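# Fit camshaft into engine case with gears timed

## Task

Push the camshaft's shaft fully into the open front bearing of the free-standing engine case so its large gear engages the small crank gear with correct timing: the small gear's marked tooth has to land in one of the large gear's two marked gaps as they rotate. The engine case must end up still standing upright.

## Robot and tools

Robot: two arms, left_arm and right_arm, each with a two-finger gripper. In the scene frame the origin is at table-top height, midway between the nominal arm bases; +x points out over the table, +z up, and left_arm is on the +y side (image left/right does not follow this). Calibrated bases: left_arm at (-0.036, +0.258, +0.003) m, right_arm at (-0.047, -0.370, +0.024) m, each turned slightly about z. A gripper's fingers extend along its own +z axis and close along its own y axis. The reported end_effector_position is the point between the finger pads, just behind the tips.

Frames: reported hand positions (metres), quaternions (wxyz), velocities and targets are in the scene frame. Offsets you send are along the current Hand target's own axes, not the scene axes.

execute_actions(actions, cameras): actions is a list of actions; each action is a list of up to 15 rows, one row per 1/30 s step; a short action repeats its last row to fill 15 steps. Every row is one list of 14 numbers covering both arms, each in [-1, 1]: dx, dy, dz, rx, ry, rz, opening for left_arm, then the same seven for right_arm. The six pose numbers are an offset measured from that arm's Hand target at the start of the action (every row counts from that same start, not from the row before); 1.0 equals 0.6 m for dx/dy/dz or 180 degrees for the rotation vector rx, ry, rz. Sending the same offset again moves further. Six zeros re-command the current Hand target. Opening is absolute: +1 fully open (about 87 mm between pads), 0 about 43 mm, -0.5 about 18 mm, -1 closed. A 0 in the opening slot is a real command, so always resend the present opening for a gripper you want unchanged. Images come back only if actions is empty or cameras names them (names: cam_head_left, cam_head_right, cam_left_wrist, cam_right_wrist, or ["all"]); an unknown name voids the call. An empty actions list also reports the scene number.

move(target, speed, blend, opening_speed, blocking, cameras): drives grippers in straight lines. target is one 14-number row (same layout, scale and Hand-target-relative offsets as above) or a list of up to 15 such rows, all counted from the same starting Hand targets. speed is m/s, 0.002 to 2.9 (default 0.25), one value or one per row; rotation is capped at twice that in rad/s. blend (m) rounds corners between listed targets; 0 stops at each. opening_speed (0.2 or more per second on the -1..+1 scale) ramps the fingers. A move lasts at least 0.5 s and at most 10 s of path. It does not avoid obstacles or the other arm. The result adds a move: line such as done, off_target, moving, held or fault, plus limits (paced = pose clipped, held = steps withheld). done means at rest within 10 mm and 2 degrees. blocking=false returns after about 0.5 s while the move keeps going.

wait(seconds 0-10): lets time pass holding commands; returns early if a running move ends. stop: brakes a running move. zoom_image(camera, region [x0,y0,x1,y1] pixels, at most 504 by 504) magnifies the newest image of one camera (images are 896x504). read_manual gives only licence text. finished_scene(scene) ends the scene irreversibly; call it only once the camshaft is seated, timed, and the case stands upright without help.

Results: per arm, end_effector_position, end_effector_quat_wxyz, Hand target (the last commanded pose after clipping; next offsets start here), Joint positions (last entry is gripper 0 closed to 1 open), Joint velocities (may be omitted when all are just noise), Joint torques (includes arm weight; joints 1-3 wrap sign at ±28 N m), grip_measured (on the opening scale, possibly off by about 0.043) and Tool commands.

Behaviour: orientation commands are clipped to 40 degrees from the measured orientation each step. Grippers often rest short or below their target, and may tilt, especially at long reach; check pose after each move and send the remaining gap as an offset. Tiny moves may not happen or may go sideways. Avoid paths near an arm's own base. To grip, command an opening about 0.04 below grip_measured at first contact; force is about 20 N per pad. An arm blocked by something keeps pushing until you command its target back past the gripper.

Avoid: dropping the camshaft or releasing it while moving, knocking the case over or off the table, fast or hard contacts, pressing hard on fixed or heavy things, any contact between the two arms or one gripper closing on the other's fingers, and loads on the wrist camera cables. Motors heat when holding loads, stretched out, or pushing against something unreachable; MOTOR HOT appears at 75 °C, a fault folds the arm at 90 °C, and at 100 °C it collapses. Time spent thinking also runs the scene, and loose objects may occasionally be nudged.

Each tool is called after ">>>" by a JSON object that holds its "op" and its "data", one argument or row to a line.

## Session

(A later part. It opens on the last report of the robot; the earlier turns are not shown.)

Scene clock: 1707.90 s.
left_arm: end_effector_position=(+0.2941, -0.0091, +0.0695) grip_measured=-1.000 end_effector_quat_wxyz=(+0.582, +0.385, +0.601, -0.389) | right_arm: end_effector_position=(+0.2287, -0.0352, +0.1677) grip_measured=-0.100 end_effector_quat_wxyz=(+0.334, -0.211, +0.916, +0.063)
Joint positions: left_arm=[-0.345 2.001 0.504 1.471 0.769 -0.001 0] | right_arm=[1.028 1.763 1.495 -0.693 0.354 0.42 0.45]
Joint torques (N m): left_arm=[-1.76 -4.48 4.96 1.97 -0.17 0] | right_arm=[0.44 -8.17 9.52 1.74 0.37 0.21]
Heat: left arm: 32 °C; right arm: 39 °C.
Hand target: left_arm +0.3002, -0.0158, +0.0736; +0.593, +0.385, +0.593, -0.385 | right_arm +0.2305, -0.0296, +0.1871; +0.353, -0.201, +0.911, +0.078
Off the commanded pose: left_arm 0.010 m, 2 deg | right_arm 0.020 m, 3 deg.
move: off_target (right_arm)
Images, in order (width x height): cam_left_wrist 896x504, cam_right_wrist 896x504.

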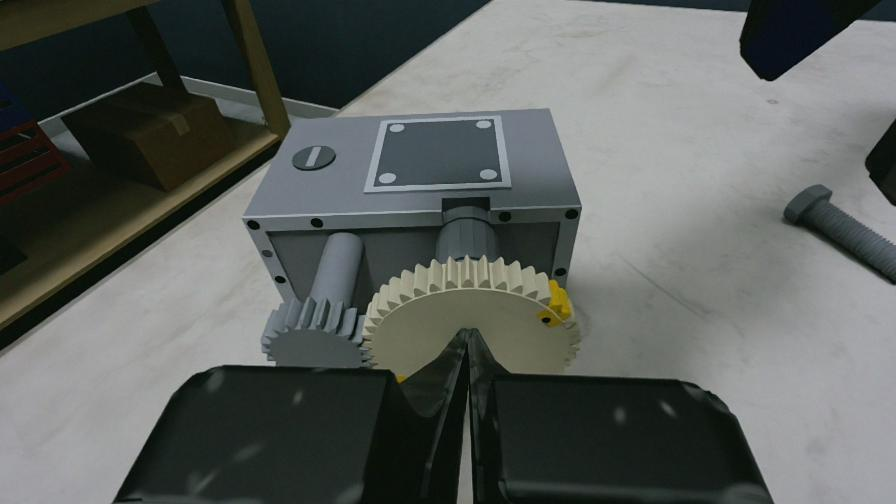

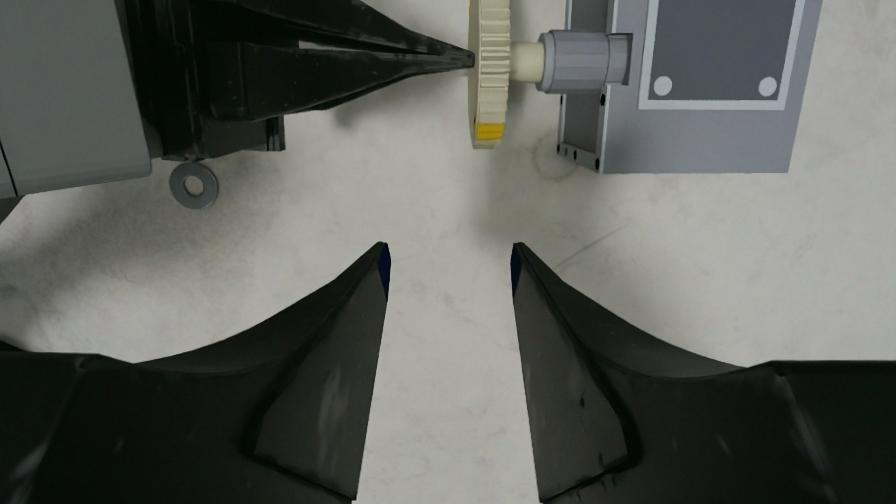

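>>> {"op": "move", "data": {
  "target": [0,-0.01,-0.195,0,0,0,-1,0,0,0,0,0,0,-0.1],
  "speed": 0.2,
  "cameras": ["cam_left_wrist","cam_right_wrist"]
}}

>>> {"op": "zoom_image", "data": {
  "camera": "cam_left_wrist",
  "region": [330, 150, 580, 300]
}}

>>> {"op": "move", "data": {
  "target": [-0.0755,0.0477,-0.2185,-0.326,-0.1197,-0.5166,-1,0,0,0,0,0,0,-0.1],
  "speed": 0.3,
  "cameras": ["cam_left_wrist"]
}}

>>> {"op": "zoom_image", "data": {
  "camera": "cam_left_wrist",
  "region": [390, 220, 570, 400]
}}

Scene clock: 1718.17 s.
left_arm: end_effector_position=(+0.2435, +0.0870, +0.0588) grip_measured=-1.000 end_effector_quat_wxyz=(+0.559, +0.373, +0.626, -0.396) | right_arm: end_effector_position=(+0.2287, -0.0352, +0.1677) grip_measured=-0.100 end_effector_quat_wxyz=(+0.334, -0.211, +0.916, +0.063)
Joint positions: left_arm=[-0.014 1.857 0.226 1.494 1.093 0.043 0] | right_arm=[1.028 1.763 1.495 -0.693 0.354 0.42 0.45]
Joint torques (N m): left_arm=[0.24 -5.59 1.92 2.28 0.24 0.06] | right_arm=[0.4 -8.17 9.44 1.72 0.37 0.19]
Heat: left arm: 33 °C; right arm: 40 °C.
Hand target: left_arm +0.2470, +0.0886, +0.0737; +0.593, +0.385, +0.593, -0.385 | right_arm +0.2305, -0.0296, +0.1871; +0.353, -0.201, +0.911, +0.078
Off the commanded pose: left_arm 0.015 m, 6 deg | right_arm 0.020 m, 3 deg.
joint sent to its limit (left arm) — joint 4 (wrist pitch), upper limit. The joint targets still meet the commanded pose.
move: off_target (left_arm, right_arm)
Images, in order (width x height): cam_left_wrist 896x504, cam_right_wrist 896x504.

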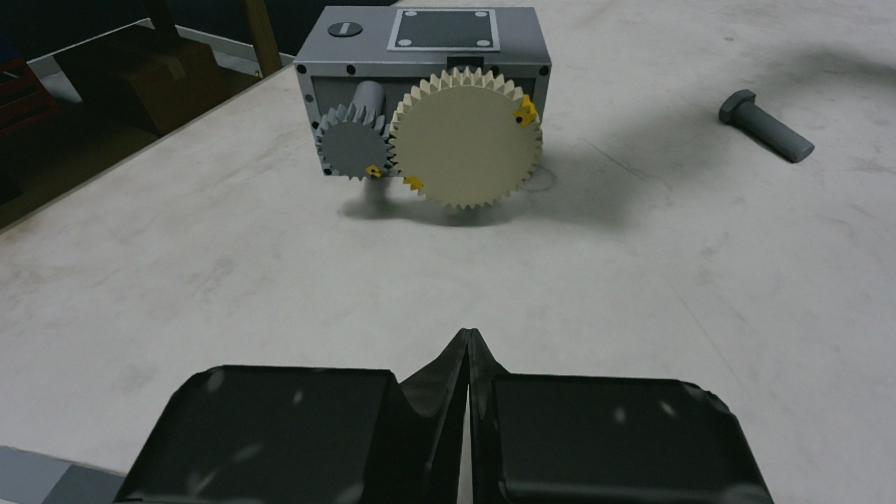

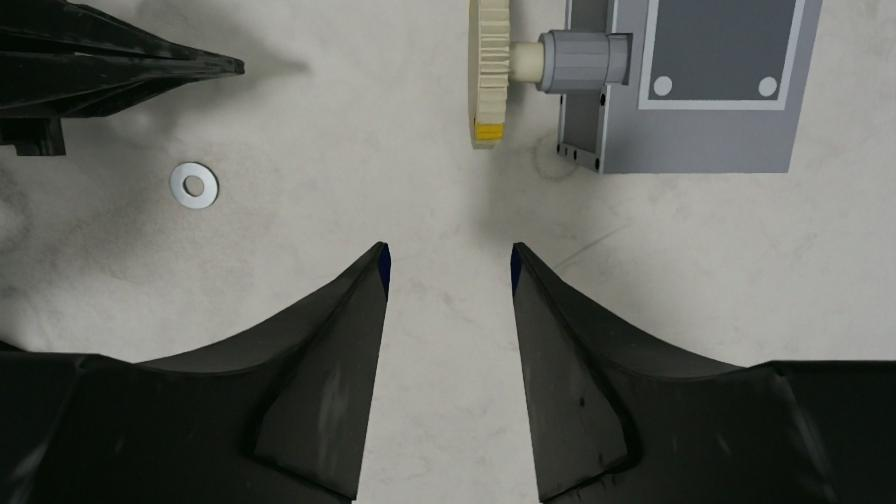

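Scaled by 2.016 from the camera's 896x504 image, which has a finer 1280x720 frame.

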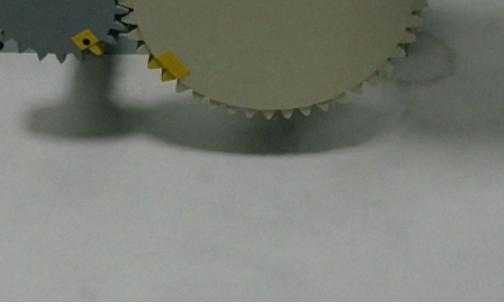

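Scene clock: 1722.40 s.
left_arm: end_effector_position=(+0.2166, +0.2177, +0.1117) grip_measured=-1.000 end_effector_quat_wxyz=(+0.323, -0.511, +0.672, -0.429) | right_arm: end_effector_position=(+0.2287, -0.0352, +0.1677) grip_measured=-0.100 end_effector_quat_wxyz=(+0.334, -0.211, +0.916, +0.063)
Joint positions: left_arm=[0.411 0.636 0.197 -0.09 0.573 -1.269 0] | right_arm=[1.028 1.763 1.495 -0.693 0.354 0.42 0.45]
Joint torques (N m): left_arm=[-0.53 0.4 8.17 1.77 0.08 -0.01] | right_arm=[0.43 -8.12 9.47 1.73 0.37 0.2]
Heat: left arm: 33 °C; right arm: 40 °C.
Hand target: left_arm +0.2197, +0.2199, +0.1190; +0.328, -0.512, +0.669, -0.427 | right_arm +0.2305, -0.0296, +0.1871; +0.353, -0.201, +0.911, +0.078
Off the commanded pose: left_arm 0.008 m, 1 deg | right_arm 0.020 m, 3 deg.
move: off_target (right_arm)
Images, in order (width x height): cam_left_wrist 896x504.

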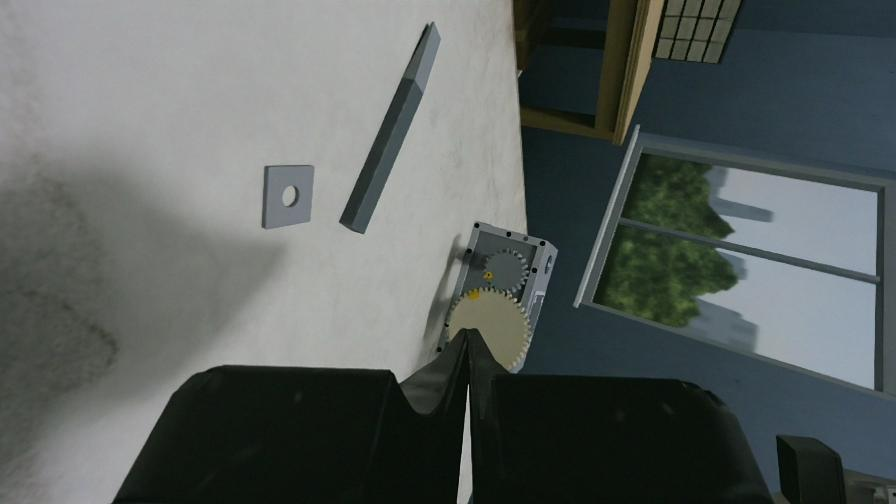

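Scaled by 2.800 from the camera's 896x504 image, which has a finer 1280x720 frame.

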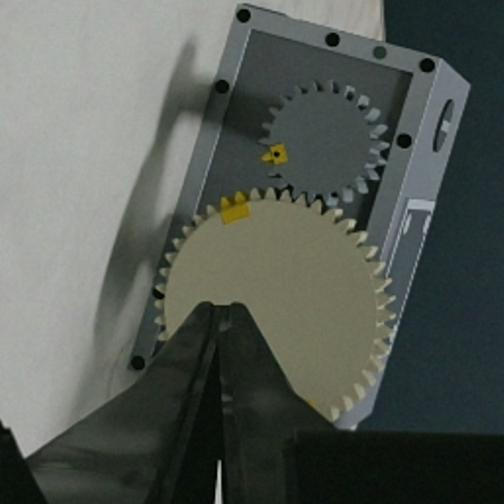

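>>> {"op": "zoom_image", "data": {
  "camera": "cam_left_wrist",
  "region": [460, 245, 540, 325]
}}

Scaled by 6.300 from the camera's 896x504 image, which has a finer 1280x720 frame.

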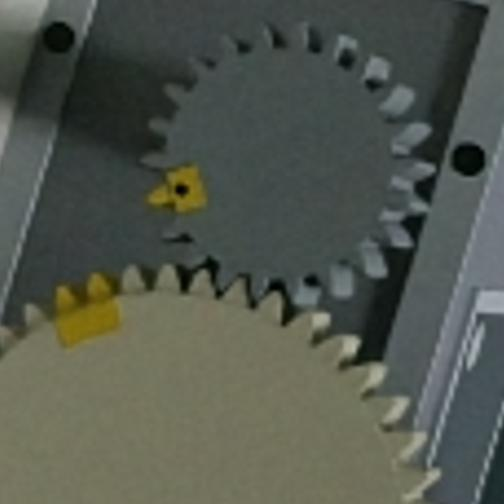

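>>> {"op": "move", "data": {
  "target": [0.2,0.0267,0.1227,0.326,0.1197,0.5166,-1,0,0,0,0,0,0,-0.1],
  "speed": 0.3,
  "cameras": ["cam_left_wrist"]
}}

>>> {"op": "zoom_image", "data": {
  "camera": "cam_left_wrist",
  "region": [340, 110, 440, 210]
}}

Scene clock: 1745.33 s.
left_arm: end_effector_position=(+0.2425, +0.0913, +0.0645) grip_measured=-1.000 end_effector_quat_wxyz=(+0.567, +0.371, +0.624, -0.389) | right_arm: end_effector_position=(+0.2287, -0.0352, +0.1677) grip_measured=-0.100 end_effector_quat_wxyz=(+0.334, -0.211, +0.916, +0.063)
Joint positions: left_arm=[0.002 1.823 0.209 1.494 1.093 0.041 0] | right_arm=[1.028 1.763 1.495 -0.693 0.354 0.42 0.45]
Joint torques (N m): left_arm=[-0.9 -3.02 3.22 2.28 0.22 0.04] | right_arm=[0.31 -8.13 9.43 1.74 0.36 0.19]
Heat: left arm: 32 °C; right arm: 40 °C.
Hand target: left_arm +0.2468, +0.0886, +0.0734; +0.593, +0.385, +0.593, -0.385 | right_arm +0.2305, -0.0296, +0.1871; +0.353, -0.201, +0.911, +0.078
Off the commanded pose: left_arm 0.010 m, 5 deg | right_arm 0.020 m, 3 deg.
joint sent to its limit (left arm) — joint 4 (wrist pitch), upper limit. The joint targets still meet the commanded pose.
move: off_target (left_arm, right_arm)
Images, in order (width x height): cam_left_wrist 896x504.

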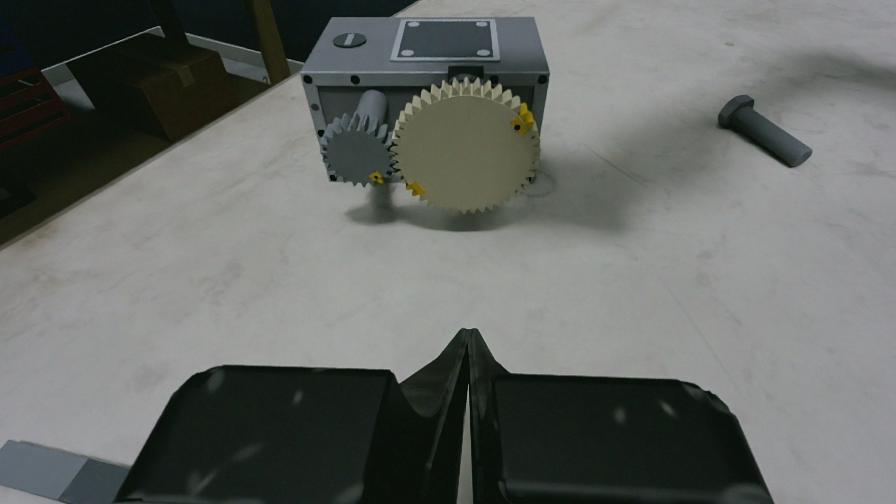

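Scaled by 5.040 from the camera's 896x504 image, which has a finer 1280x720 frame.

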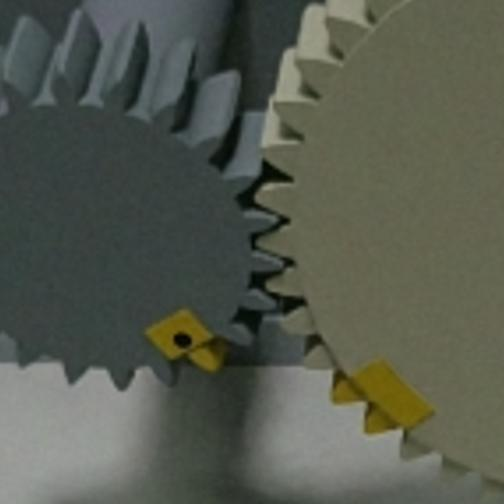

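>>> {"op": "move", "data": {
  "target": [
    [-0.16,0,0.05,0,0.25,0,-1,0,0,-0.12,0,0,0,-0.1],
    [-0.17,0.007,0.2015,0,0.5,0,0.15,0,0,-0.12,0,0,0,-0.1]
  ],
  "speed": 0.25,
  "blend": [0.04,0],
  "cameras": ["cam_left_wrist","cam_right_wrist"]
}}

Scene clock: 1768.30 s.
left_arm: end_effector_position=(+0.2857, +0.0069, +0.1687) grip_measured=-1.000 end_effector_quat_wxyz=(+0.180, +0.545, +0.810, -0.123) | right_arm: end_effector_position=(+0.1822, -0.0678, +0.2223) grip_measured=-0.100 end_effector_quat_wxyz=(+0.336, -0.191, +0.921, +0.038)
Joint positions: left_arm=[-0.569 1.887 1.834 -1.143 0.235 0.527 0] | right_arm=[1.117 1.622 1.565 -0.973 0.453 0.538 0.45]
Joint torques (N m): left_arm=[0.13 -8.21 5.49 1.13 0.25 0] | right_arm=[-0.38 -5.27 6.68 1.58 0.36 0.08]
Heat: left arm: 33 °C; right arm: 40 °C.
Hand target: left_arm +0.2865, +0.0098, +0.1748; +0.188, +0.542, +0.810, -0.123 (not the last commanded pose) | right_arm +0.1833, -0.0691, +0.2223; +0.337, -0.189, +0.922, +0.036 (not the last commanded pose)
Tool commands: left_gripper/opening=-1.0 right_gripper/opening=-0.1
Off the commanded pose: left_arm 0.031 m, 25 deg | right_arm 0.026 m, 5 deg.
move: held (left_arm, right_arm; a check stopped the path); path passed 1 of 2 targets; target 2's new opening was not sent; limits=held
pose unreachable (left arm): on one or more control steps of this call, first in action 0 (counted from 0), this arm could not follow its commanded pose, so it was not sent that pose on those steps. It may still have moved: this result reports where it is.
cause: moving toward the commanded pose would bring a part of the arm too close to another arm (this arm's wrist (the part past joint 4) and the right arm's wrist camera, along the way the arms are being sent, or toward where that arm still pushes).
pose unreachable (right arm): on one or more control steps of this call, first in action 0 (counted from 0), this arm could not follow its commanded pose, so it was not sent that pose on those steps. It may still have moved: this result reports where it is.
cause: moving toward the commanded pose would bring a part of the arm too close to another arm (this arm's wrist camera and the left arm's wrist (the part past joint 4), along the way the arms are being sent, or toward where that arm still pushes).
Images, in order (width x height): cam_left_wrist 896x504, cam_right_wrist 896x504.

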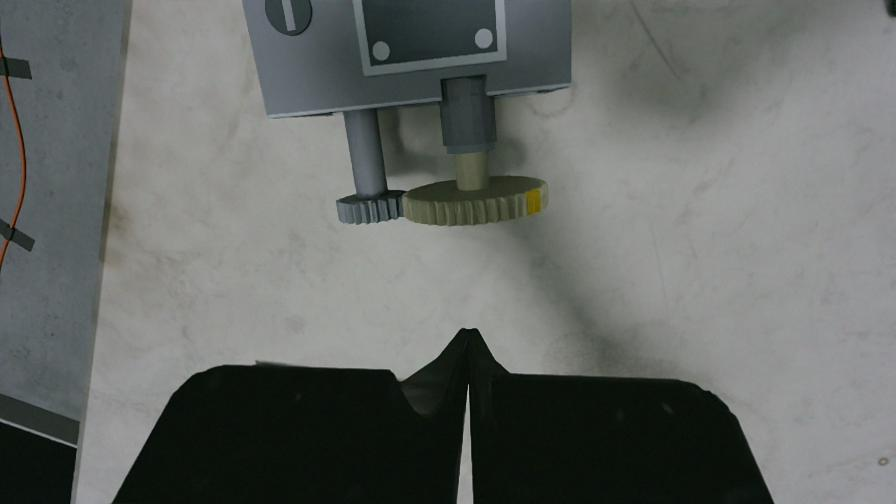

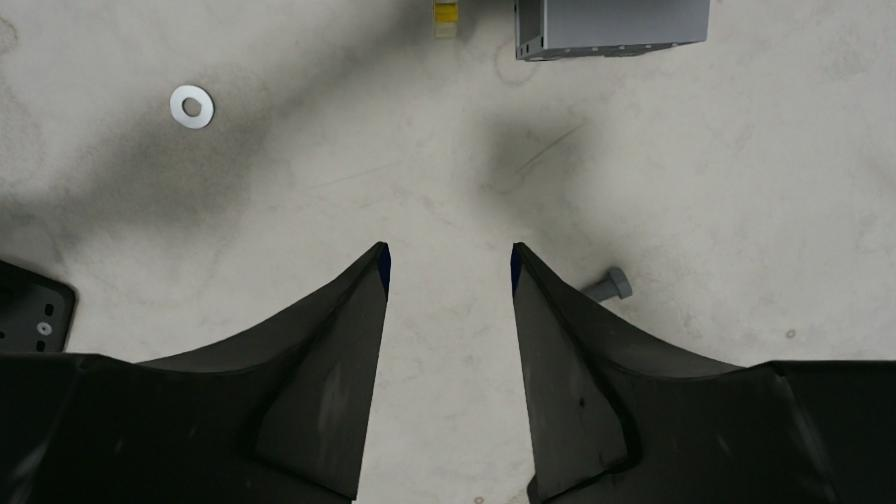

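>>> {"op": "move", "data": {
  "target": [
    [0,0,0,0,0,0,-1,0,-0.17,-0.12,0,0,0,-0.1]
  ],
  "speed": 0.25
}}

>>> {"op": "move", "data": {
  "target": [-0.046,0,0.0315,0,0.145,0,0.15,0,0,0,0,0,0,-0.1],
  "speed": 0.15,
  "cameras": ["cam_left_wrist","cam_right_wrist"]
}}

Scene clock: 1777.33 s.
left_arm: end_effector_position=(+0.2857, +0.0069, +0.1687) grip_measured=-1.000 end_effector_quat_wxyz=(+0.180, +0.545, +0.810, -0.123) | right_arm: end_effector_position=(+0.1759, -0.1772, +0.2787) grip_measured=-0.100 end_effector_quat_wxyz=(+0.334, -0.188, +0.923, +0.032)
Joint positions: left_arm=[-0.569 1.887 1.834 -1.143 0.235 0.527 0] | right_arm=[0.915 1.332 1.534 -1.172 0.351 0.362 0.45]
Joint torques (N m): left_arm=[0.13 -8.21 5.49 1.12 0.25 0] | right_arm=[-0.77 -3.12 7.91 1.68 0.22 -0.06]
Heat: left arm: 31 °C; right arm: 38 °C.
Hand target: left_arm +0.2865, +0.0098, +0.1748; +0.188, +0.542, +0.810, -0.123 | right_arm +0.1775, -0.1776, +0.2839; +0.337, -0.189, +0.922, +0.037
Off the commanded pose: left_arm 0.007 m, 1 deg | right_arm 0.005 m, 1 deg.
move: done

Scene clock: 1779.50 s.
left_arm: end_effector_position=(+0.2996, -0.0198, +0.1708) grip_measured=+0.150 end_effector_quat_wxyz=(+0.100, +0.558, +0.824, -0.012) | right_arm: end_effector_position=(+0.1758, -0.1772, +0.2786) grip_measured=-0.100 end_effector_quat_wxyz=(+0.333, -0.188, +0.923, +0.032)
Joint positions: left_arm=[-0.691 2.292 2.495 -1.572 -0.003 0.455 0.575] | right_arm=[0.915 1.332 1.534 -1.173 0.351 0.361 0.45]
Joint torques (N m): left_arm=[-0.88 -7.75 6.46 0.71 0 -0.07] | right_arm=[-0.79 -3.04 7.97 1.69 0.19 -0.02]
Heat: left arm: 30 °C; right arm: 38 °C.
Hand target: left_arm +0.2992, -0.0207, +0.1699; +0.000, +0.556, +0.831, +0.003 | right_arm +0.1775, -0.1776, +0.2839; +0.337, -0.189, +0.922, +0.036
Off the commanded pose: left_arm 0.001 m, 12 deg | right_arm 0.006 m, 1 deg.
joint sent to its limit (left arm) — joint 4 (wrist pitch), lower limit. The joint targets are off in orientation, not in position.
move: off_target (left_arm)
Images, in order (width x height): cam_left_wrist 896x504, cam_right_wrist 896x504.

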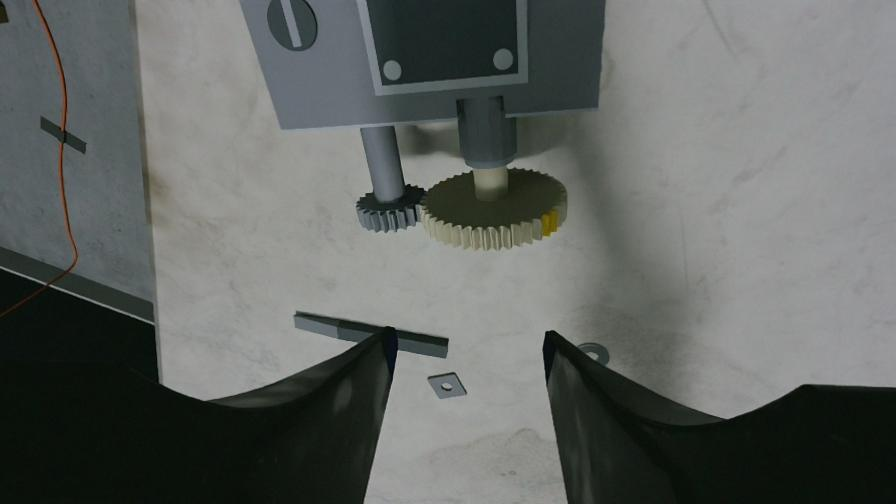

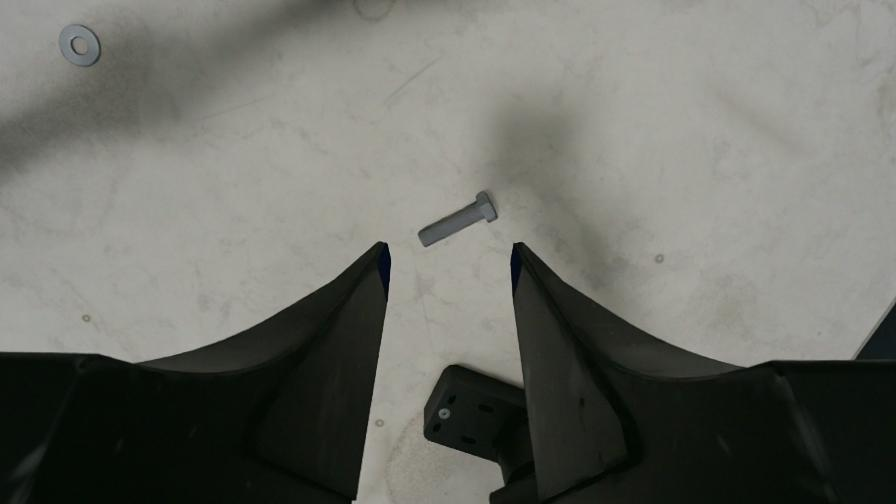

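>>> {"op": "move", "data": {
  "target": [-0.026,0.002,0.075,0,0,0,0.15,0,0,0,0,0,0,-0.1],
  "speed": 0.12,
  "cameras": ["cam_left_wrist","cam_head_left"]
}}

>>> {"op": "zoom_image", "data": {
  "camera": "cam_head_left",
  "region": [280, 220, 480, 370]
}}

Scene clock: 1786.83 s.
left_arm: end_effector_position=(+0.3080, -0.0316, +0.1251) grip_measured=+0.150 end_effector_quat_wxyz=(+0.060, +0.557, +0.829, -0.007) | right_arm: end_effector_position=(+0.1758, -0.1772, +0.2786) grip_measured=-0.100 end_effector_quat_wxyz=(+0.333, -0.188, +0.923, +0.032)
Joint positions: left_arm=[-0.697 2.437 2.562 -1.575 -0.004 0.442 0.575] | right_arm=[0.915 1.332 1.534 -1.173 0.351 0.361 0.45]
Joint torques (N m): left_arm=[-1.16 -8.72 6.52 0.57 0.04 -0.08] | right_arm=[-0.79 -3.07 7.97 1.68 0.21 -0.06]
Heat: left arm: 30 °C; right arm: 36 °C.
Hand target: left_arm +0.3064, -0.0345, +0.1249; +0.000, +0.556, +0.831, +0.003 | right_arm +0.1775, -0.1776, +0.2839; +0.337, -0.189, +0.922, +0.036
Off the commanded pose: left_arm 0.003 m, 7 deg | right_arm 0.006 m, 1 deg.
joint sent to its limit (left arm) — joint 4 (wrist pitch), lower limit. The joint targets are off in orientation, not in position.
move: off_target (left_arm)
Images, in order (width x height): cam_head_left 896x504, cam_left_wrist 896x504.

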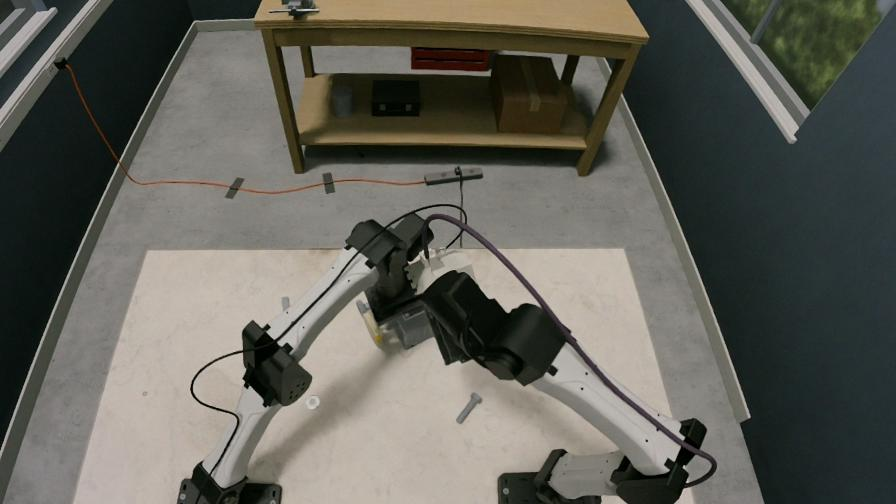

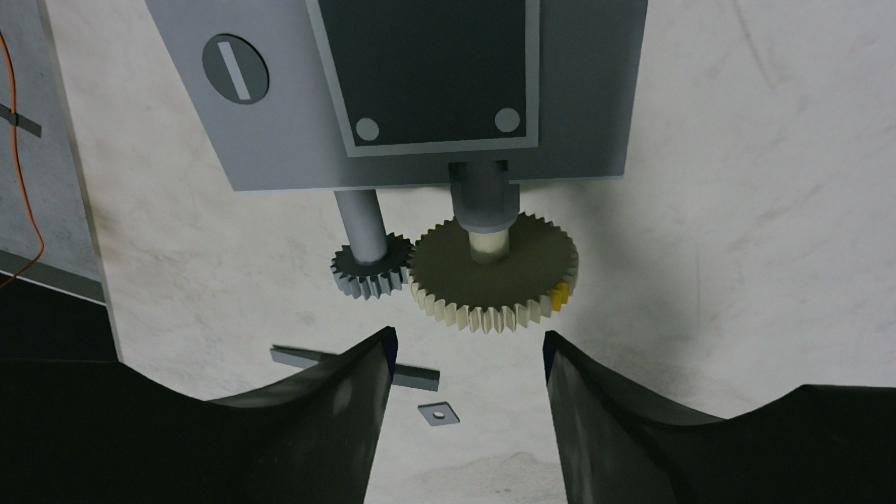

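Scaled by 2.520 from the camera's 896x504 image, which has a finer 1280x720 frame.

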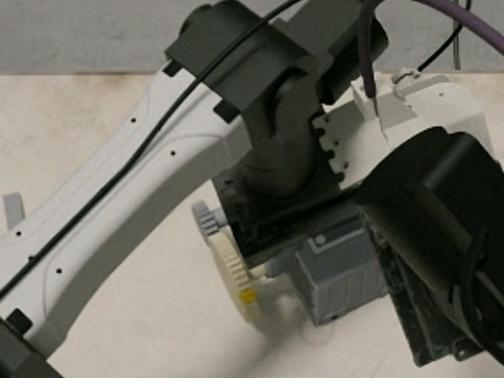

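>>> {"op": "move", "data": {
  "target": [-0.034,-0.007,0,0,0,0,0.15,0,0,0,0,0,0,-0.1],
  "speed": 0.12,
  "cameras": ["cam_left_wrist"]
}}

Scene clock: 1803.27 s.
left_arm: end_effector_position=(+0.3106, -0.0534, +0.1270) grip_measured=+0.150 end_effector_quat_wxyz=(+0.086, +0.559, +0.825, -0.013) | right_arm: end_effector_position=(+0.1758, -0.1772, +0.2786) grip_measured=-0.100 end_effector_quat_wxyz=(+0.333, -0.188, +0.923, +0.032)
Joint positions: left_arm=[-0.726 2.489 2.668 -1.576 -0.004 0.421 0.575] | right_arm=[0.915 1.332 1.534 -1.173 0.351 0.361 0.45]
Joint torques (N m): left_arm=[-0.76 -8.61 6.46 0.69 0.02 -0.05] | right_arm=[-0.85 -3.08 7.97 1.67 0.19 -0.05]
Heat: left arm: 30 °C; right arm: 33 °C.
Hand target: left_arm +0.3104, -0.0549, +0.1248; +0.000, +0.556, +0.831, +0.003 | right_arm +0.1775, -0.1776, +0.2839; +0.337, -0.189, +0.922, +0.036
Off the commanded pose: left_arm 0.003 m, 10 deg | right_arm 0.006 m, 1 deg.
joint sent to its limit (left arm) — joint 4 (wrist pitch), lower limit. The joint targets are off in orientation, not in position.
move: off_target (left_arm)
Images, in order (width x height): cam_left_wrist 896x504.

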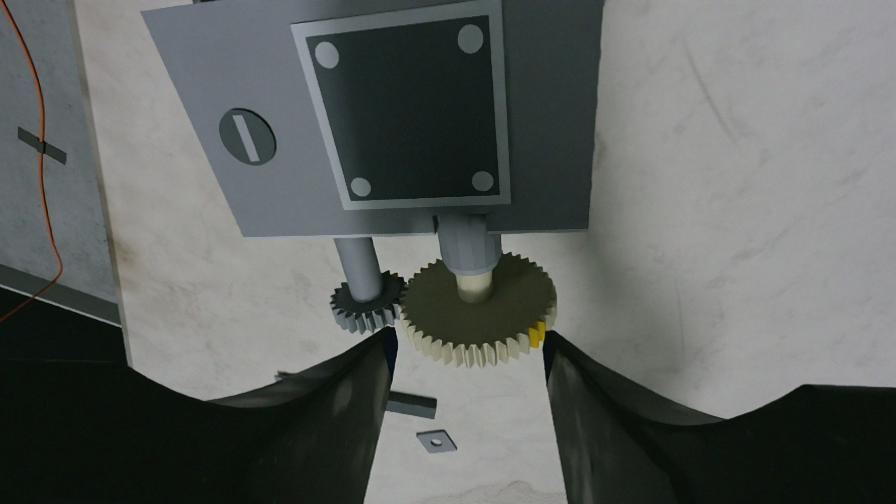

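>>> {"op": "move", "data": {
  "target": [
    [-0.02,0,0,0,0,0,0.02,0,0,0,0,0,0,-0.1],
    [-0.02,0,0.04,0,0,0,0.02,0,0,0,0,0,0,-0.1]
  ],
  "speed": 0.1,
  "cameras": ["cam_left_wrist","cam_head_left"]
}}

Scene clock: 1815.23 s.
left_arm: end_effector_position=(+0.3163, -0.0632, +0.1024) grip_measured=+0.020 end_effector_quat_wxyz=(+0.076, +0.558, +0.826, -0.012) | right_arm: end_effector_position=(+0.1758, -0.1772, +0.2786) grip_measured=-0.100 end_effector_quat_wxyz=(+0.333, -0.188, +0.923, +0.032)
Joint positions: left_arm=[-0.732 2.581 2.741 -1.576 -0.004 0.411 0.51] | right_arm=[0.915 1.332 1.534 -1.173 0.351 0.361 0.45]
Joint torques (N m): left_arm=[-1.05 -9.11 6.61 0.65 0.03 -0.08] | right_arm=[-0.81 -2.96 7.91 1.67 0.22 -0.06]
Heat: left arm: 30 °C; right arm: 32 °C.
Hand target: left_arm +0.3150, -0.0660, +0.1008; +0.000, +0.556, +0.831, +0.003 | right_arm +0.1775, -0.1776, +0.2839; +0.337, -0.189, +0.922, +0.036
Off the commanded pose: left_arm 0.003 m, 9 deg | right_arm 0.006 m, 1 deg.
joint sent to its limit (left arm) — joint 4 (wrist pitch), lower limit. The joint targets are off in orientation, not in position.
move: off_target (left_arm)
Images, in order (width x height): cam_head_left 896x504, cam_left_wrist 896x504.

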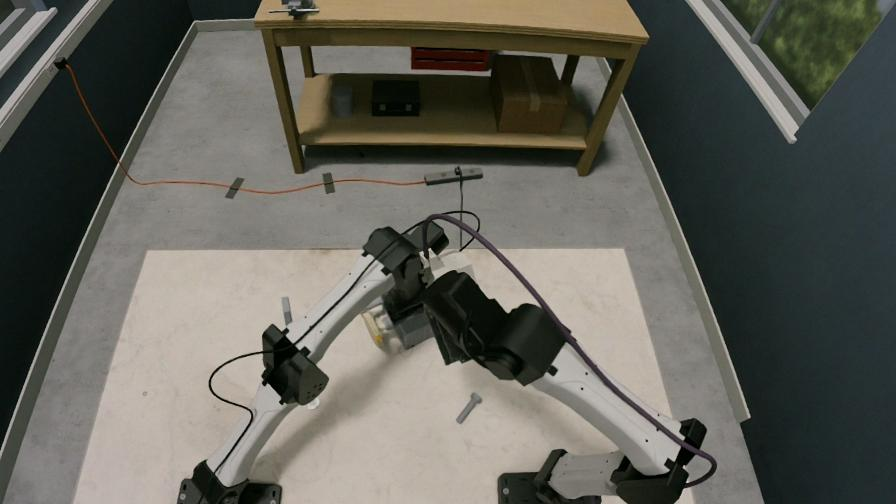

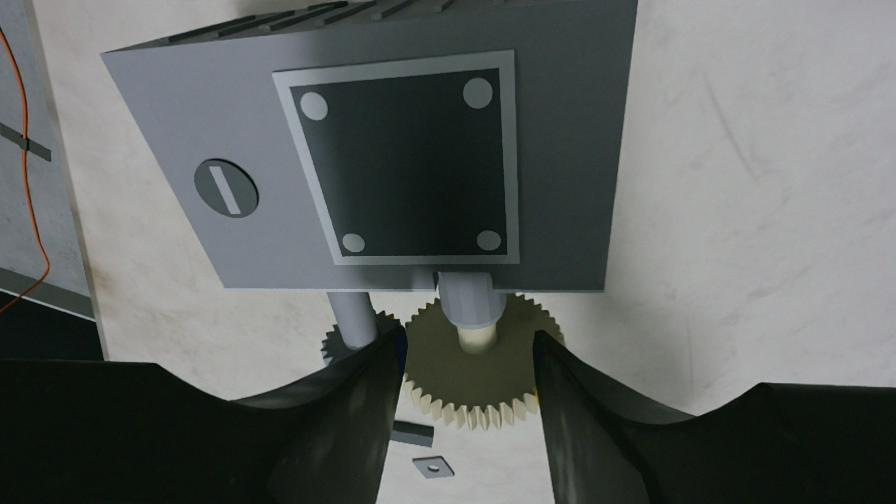

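>>> {"op": "move", "data": {
  "target": [0,-0.005,0.042,0,0,0,0.02,0,0,0,0,0,0,-0.1],
  "speed": 0.08,
  "cameras": ["cam_left_wrist"]
}}

Scene clock: 1819.53 s.
left_arm: end_effector_position=(+0.3133, -0.0626, +0.0808) grip_measured=+0.020 end_effector_quat_wxyz=(+0.050, +0.557, +0.829, -0.006) | right_arm: end_effector_position=(+0.1758, -0.1772, +0.2786) grip_measured=-0.100 end_effector_quat_wxyz=(+0.333, -0.188, +0.923, +0.032)
Joint positions: left_arm=[-0.736 2.632 2.747 -1.584 -0.007 0.403 0.51] | right_arm=[0.915 1.332 1.534 -1.173 0.351 0.361 0.45]
Joint torques (N m): left_arm=[-1.1 -8.83 6.38 0.64 0.08 -0.06] | right_arm=[-0.91 -3.1 7.94 1.68 0.2 -0.07]
Heat: left arm: 30 °C; right arm: 32 °C.
Hand target: left_arm +0.3123, -0.0669, +0.0755; +0.000, +0.556, +0.831, +0.003 | right_arm +0.1775, -0.1776, +0.2839; +0.337, -0.189, +0.922, +0.036
Off the commanded pose: left_arm 0.007 m, 6 deg | right_arm 0.006 m, 1 deg.
joint sent to its limit (left arm) — joint 4 (wrist pitch), lower limit. The joint targets are off in orientation, not in position.
move: off_target (left_arm)
Images, in order (width x height): cam_left_wrist 896x504.

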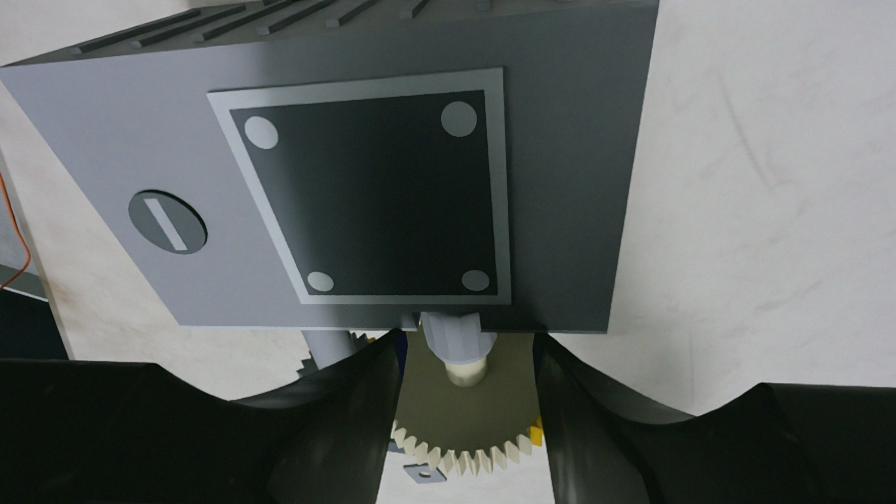

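>>> {"op": "move", "data": {
  "target": [0.045,0,0.0,0,0,0,0.02,0,0,0,0,0,0,-0.1],
  "speed": 0.06,
  "cameras": ["cam_left_wrist"]
}}

Scene clock: 1825.27 s.
left_arm: end_effector_position=(+0.3010, -0.0408, +0.0566) grip_measured=+0.020 end_effector_quat_wxyz=(-0.011, +0.556, +0.831, +0.011) | right_arm: end_effector_position=(+0.1758, -0.1772, +0.2786) grip_measured=-0.100 end_effector_quat_wxyz=(+0.333, -0.188, +0.923, +0.032)
Joint positions: left_arm=[-0.726 2.625 2.616 -1.589 -0.018 0.41 0.51] | right_arm=[0.915 1.332 1.534 -1.173 0.351 0.361 0.45]
Joint torques (N m): left_arm=[-0.14 -14.04 4.19 0.43 0.22 0.05] | right_arm=[-0.77 -3.11 7.94 1.67 0.19 -0.06]
Heat: left arm: 31 °C; right arm: 31 °C.
Hand target: left_arm +0.3020, -0.0420, +0.0755; +0.000, +0.556, +0.831, +0.003 | right_arm +0.1775, -0.1776, +0.2839; +0.337, -0.189, +0.922, +0.036
Off the commanded pose: left_arm 0.019 m, 2 deg | right_arm 0.006 m, 1 deg.
joint read past its limit (left arm) — joint 4 (wrist pitch), lower limit.
joint sent to its limit (left arm) — joint 4 (wrist pitch), lower limit. The joint targets still meet the commanded pose.
move: off_target (left_arm)
Images, in order (width x height): cam_left_wrist 896x504.

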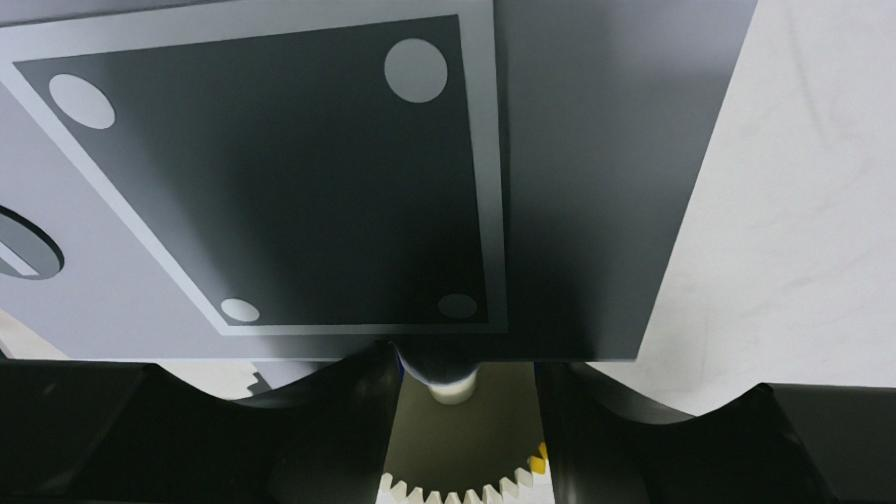

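>>> {"op": "move", "data": {
  "target": [0.0,0,-0.025,0,0,0,0.02,0,0,0,0,0,0,-0.1],
  "speed": 0.08,
  "cameras": ["cam_left_wrist"]
}}

Scene clock: 1830.77 s.
left_arm: end_effector_position=(+0.3013, -0.0411, +0.0735) grip_measured=+0.020 end_effector_quat_wxyz=(+0.005, +0.556, +0.831, +0.008) | right_arm: end_effector_position=(+0.1758, -0.1772, +0.2786) grip_measured=-0.100 end_effector_quat_wxyz=(+0.333, -0.188, +0.923, +0.032)
Joint positions: left_arm=[-0.726 2.58 2.606 -1.589 -0.018 0.41 0.51] | right_arm=[0.915 1.332 1.534 -1.173 0.351 0.361 0.45]
Joint torques (N m): left_arm=[-0.18 -13.46 4.36 0.49 0.21 0.03] | right_arm=[-0.72 -3.07 7.9 1.69 0.2 -0.04]
Heat: left arm: 32 °C; right arm: 31 °C.
Hand target: left_arm +0.3019, -0.0421, +0.0906; +0.000, +0.556, +0.831, +0.003 | right_arm +0.1775, -0.1776, +0.2839; +0.337, -0.189, +0.922, +0.036
Off the commanded pose: left_arm 0.017 m, 1 deg | right_arm 0.006 m, 1 deg.
joint read past its limit (left arm) — joint 4 (wrist pitch), lower limit.
joint sent to its limit (left arm) — joint 4 (wrist pitch), lower limit. The joint targets are off in orientation, not in position.
move: off_target (left_arm)
Images, in order (width x height): cam_left_wrist 896x504.

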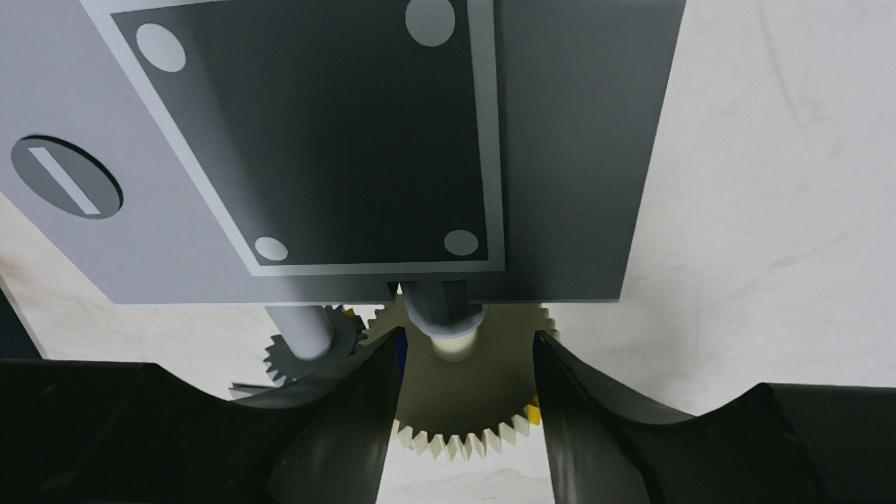

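>>> {"op": "move", "data": {
  "target": [0.03,0.006,0.002,0,0,0,0.02,0,0,0,0,0,0,-0.1],
  "speed": 0.05,
  "cameras": ["cam_left_wrist","cam_head_left"]
}}

Scene clock: 1837.37 s.
left_arm: end_effector_position=(+0.2965, -0.0258, +0.0713) grip_measured=+0.020 end_effector_quat_wxyz=(-0.018, +0.556, +0.831, +0.010) | right_arm: end_effector_position=(+0.1758, -0.1772, +0.2786) grip_measured=-0.100 end_effector_quat_wxyz=(+0.333, -0.188, +0.923, +0.032)
Joint positions: left_arm=[-0.708 2.544 2.521 -1.587 -0.013 0.426 0.51] | right_arm=[0.915 1.332 1.534 -1.173 0.351 0.361 0.45]
Joint torques (N m): left_arm=[0.18 -13.67 4.33 0.38 0.18 0.06] | right_arm=[-0.85 -3.11 7.92 1.67 0.19 -0.05]
Heat: left arm: 34 °C; right arm: 31 °C.
Hand target: left_arm +0.2985, -0.0240, +0.0895; +0.000, +0.556, +0.831, +0.003 | right_arm +0.1775, -0.1776, +0.2839; +0.337, -0.189, +0.922, +0.036
Off the commanded pose: left_arm 0.018 m, 2 deg | right_arm 0.006 m, 1 deg.
joint sent to its limit (left arm) — joint 4 (wrist pitch), lower limit. The joint targets still meet the commanded pose.
move: off_target (left_arm)
Images, in order (width x height): cam_head_left 896x504, cam_left_wrist 896x504.

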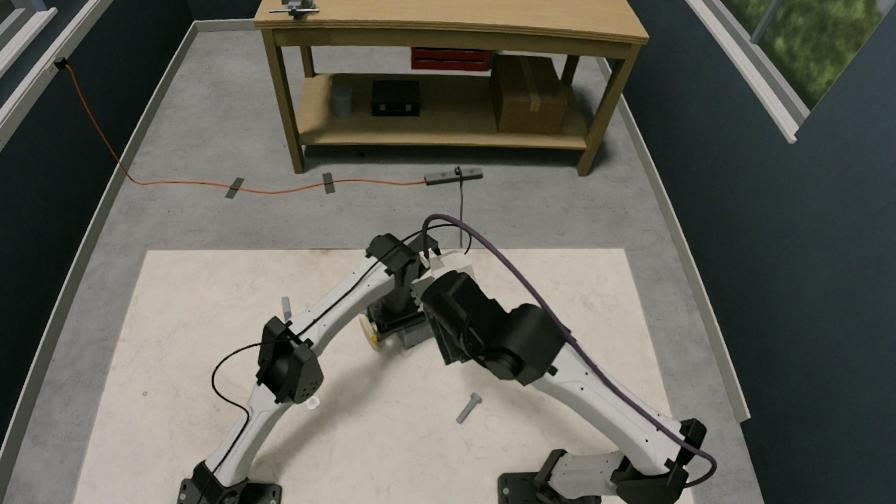

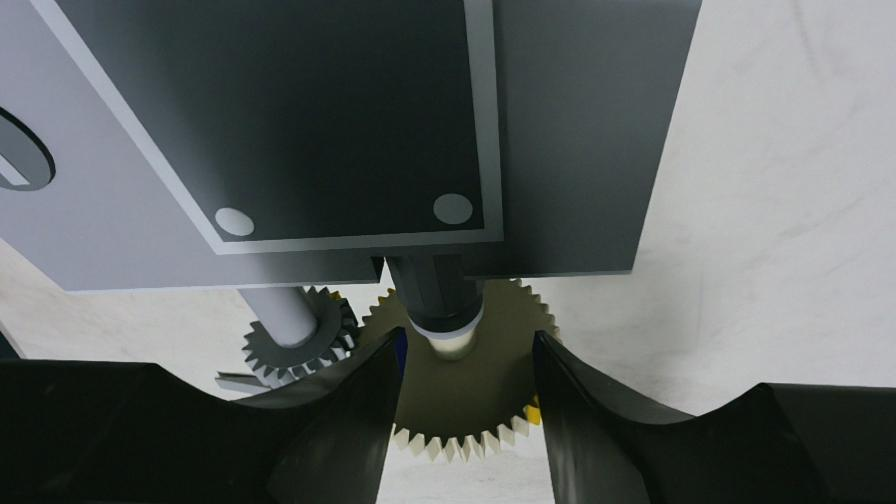

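>>> {"op": "zoom_image", "data": {
  "camera": "cam_left_wrist",
  "region": [210, 250, 580, 480]
}}

Scaled by 1.362 from the camera's 896x504 image, which has a finer 1280x720 frame.

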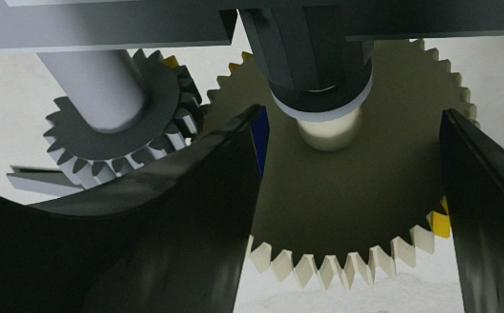

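>>> {"op": "move", "data": {
  "target": [0.018,0.006,0.002,0,0,0,0.02,0,0,0,0,0,0,-0.1],
  "speed": 0.05,
  "cameras": ["cam_left_wrist"]
}}

>>> {"op": "zoom_image", "data": {
  "camera": "cam_left_wrist",
  "region": [210, 250, 580, 480]
}}

Scene clock: 1849.13 s.
left_arm: end_effector_position=(+0.2944, -0.0168, +0.0714) grip_measured=+0.020 end_effector_quat_wxyz=(-0.017, +0.556, +0.831, +0.006) | right_arm: end_effector_position=(+0.1758, -0.1772, +0.2786) grip_measured=-0.100 end_effector_quat_wxyz=(+0.333, -0.188, +0.923, +0.032)
Joint positions: left_arm=[-0.694 2.472 2.388 -1.523 -0.006 0.441 0.51] | right_arm=[0.915 1.332 1.534 -1.173 0.351 0.361 0.45]
Joint torques (N m): left_arm=[0.43 -13.27 4.29 0.37 0.12 0.05] | right_arm=[-0.79 -3.08 7.92 1.67 0.21 -0.04]
Heat: left arm: 37 °C; right arm: 30 °C.
Hand target: left_arm +0.2976, -0.0127, +0.0883; +0.000, +0.556, +0.831, +0.003 | right_arm +0.1775, -0.1776, +0.2839; +0.337, -0.189, +0.922, +0.036
Off the commanded pose: left_arm 0.018 m, 2 deg | right_arm 0.006 m, 1 deg.
move: off_target (left_arm)
Images, in order (width x height): cam_left_wrist 896x504.

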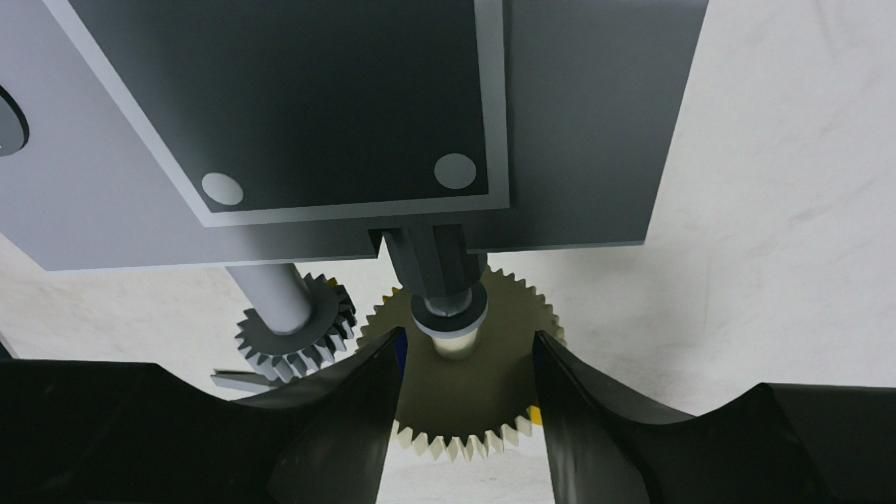

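Scaled by 1.362 from the camera's 896x504 image, which has a finer 1280x720 frame.

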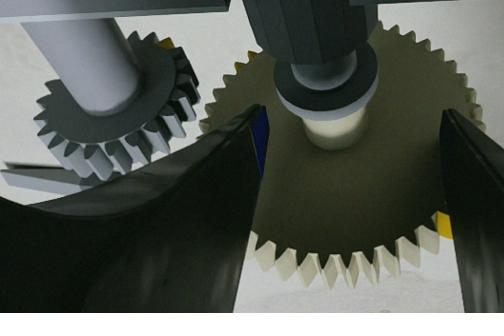

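>>> {"op": "move", "data": {
  "target": [0.012,0.0,0.002,0,0,0,0.02,0,0,0,0,0,0,-0.1],
  "speed": 0.05,
  "cameras": ["cam_left_wrist"]
}}

>>> {"op": "zoom_image", "data": {
  "camera": "cam_left_wrist",
  "region": [210, 220, 580, 450]
}}

Scene clock: 1854.93 s.
left_arm: end_effector_position=(+0.2937, -0.0159, +0.0707) grip_measured=+0.020 end_effector_quat_wxyz=(-0.006, +0.556, +0.831, +0.000) | right_arm: end_effector_position=(+0.1758, -0.1772, +0.2786) grip_measured=-0.100 end_effector_quat_wxyz=(+0.333, -0.188, +0.923, +0.032)
Joint positions: left_arm=[-0.691 2.424 2.303 -1.462 0.001 0.445 0.51] | right_arm=[0.915 1.332 1.534 -1.173 0.351 0.361 0.45]
Joint torques (N m): left_arm=[0.72 -12.94 4.18 0.22 0.04 0.11] | right_arm=[-0.8 -3.17 7.91 1.68 0.21 -0.05]
Heat: left arm: 38 °C; right arm: 30 °C.
Hand target: left_arm +0.2949, -0.0060, +0.0872; +0.000, +0.556, +0.831, +0.003 | right_arm +0.1775, -0.1776, +0.2839; +0.337, -0.189, +0.922, +0.036
Off the commanded pose: left_arm 0.019 m, 1 deg | right_arm 0.006 m, 1 deg.
move: off_target (left_arm)
Images, in order (width x height): cam_left_wrist 896x504.

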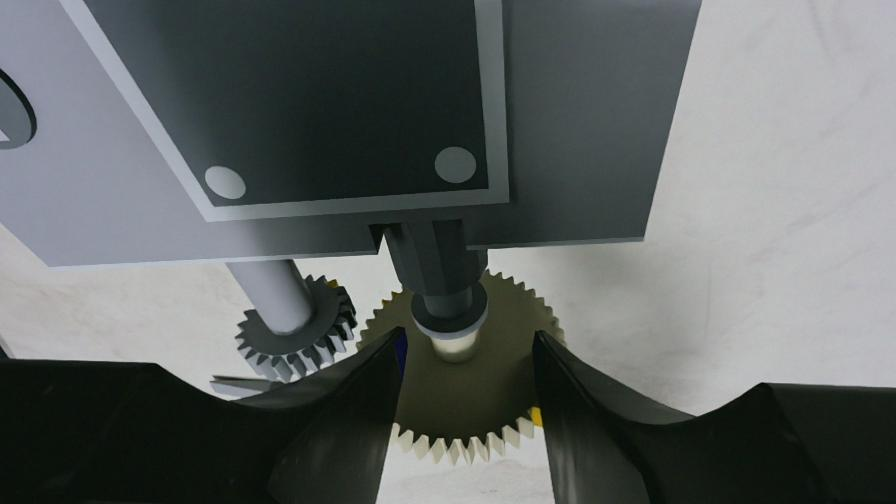

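Scaled by 1.362 from the camera's 896x504 image, which has a finer 1280x720 frame.

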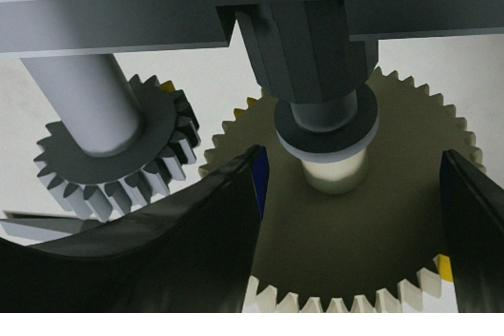

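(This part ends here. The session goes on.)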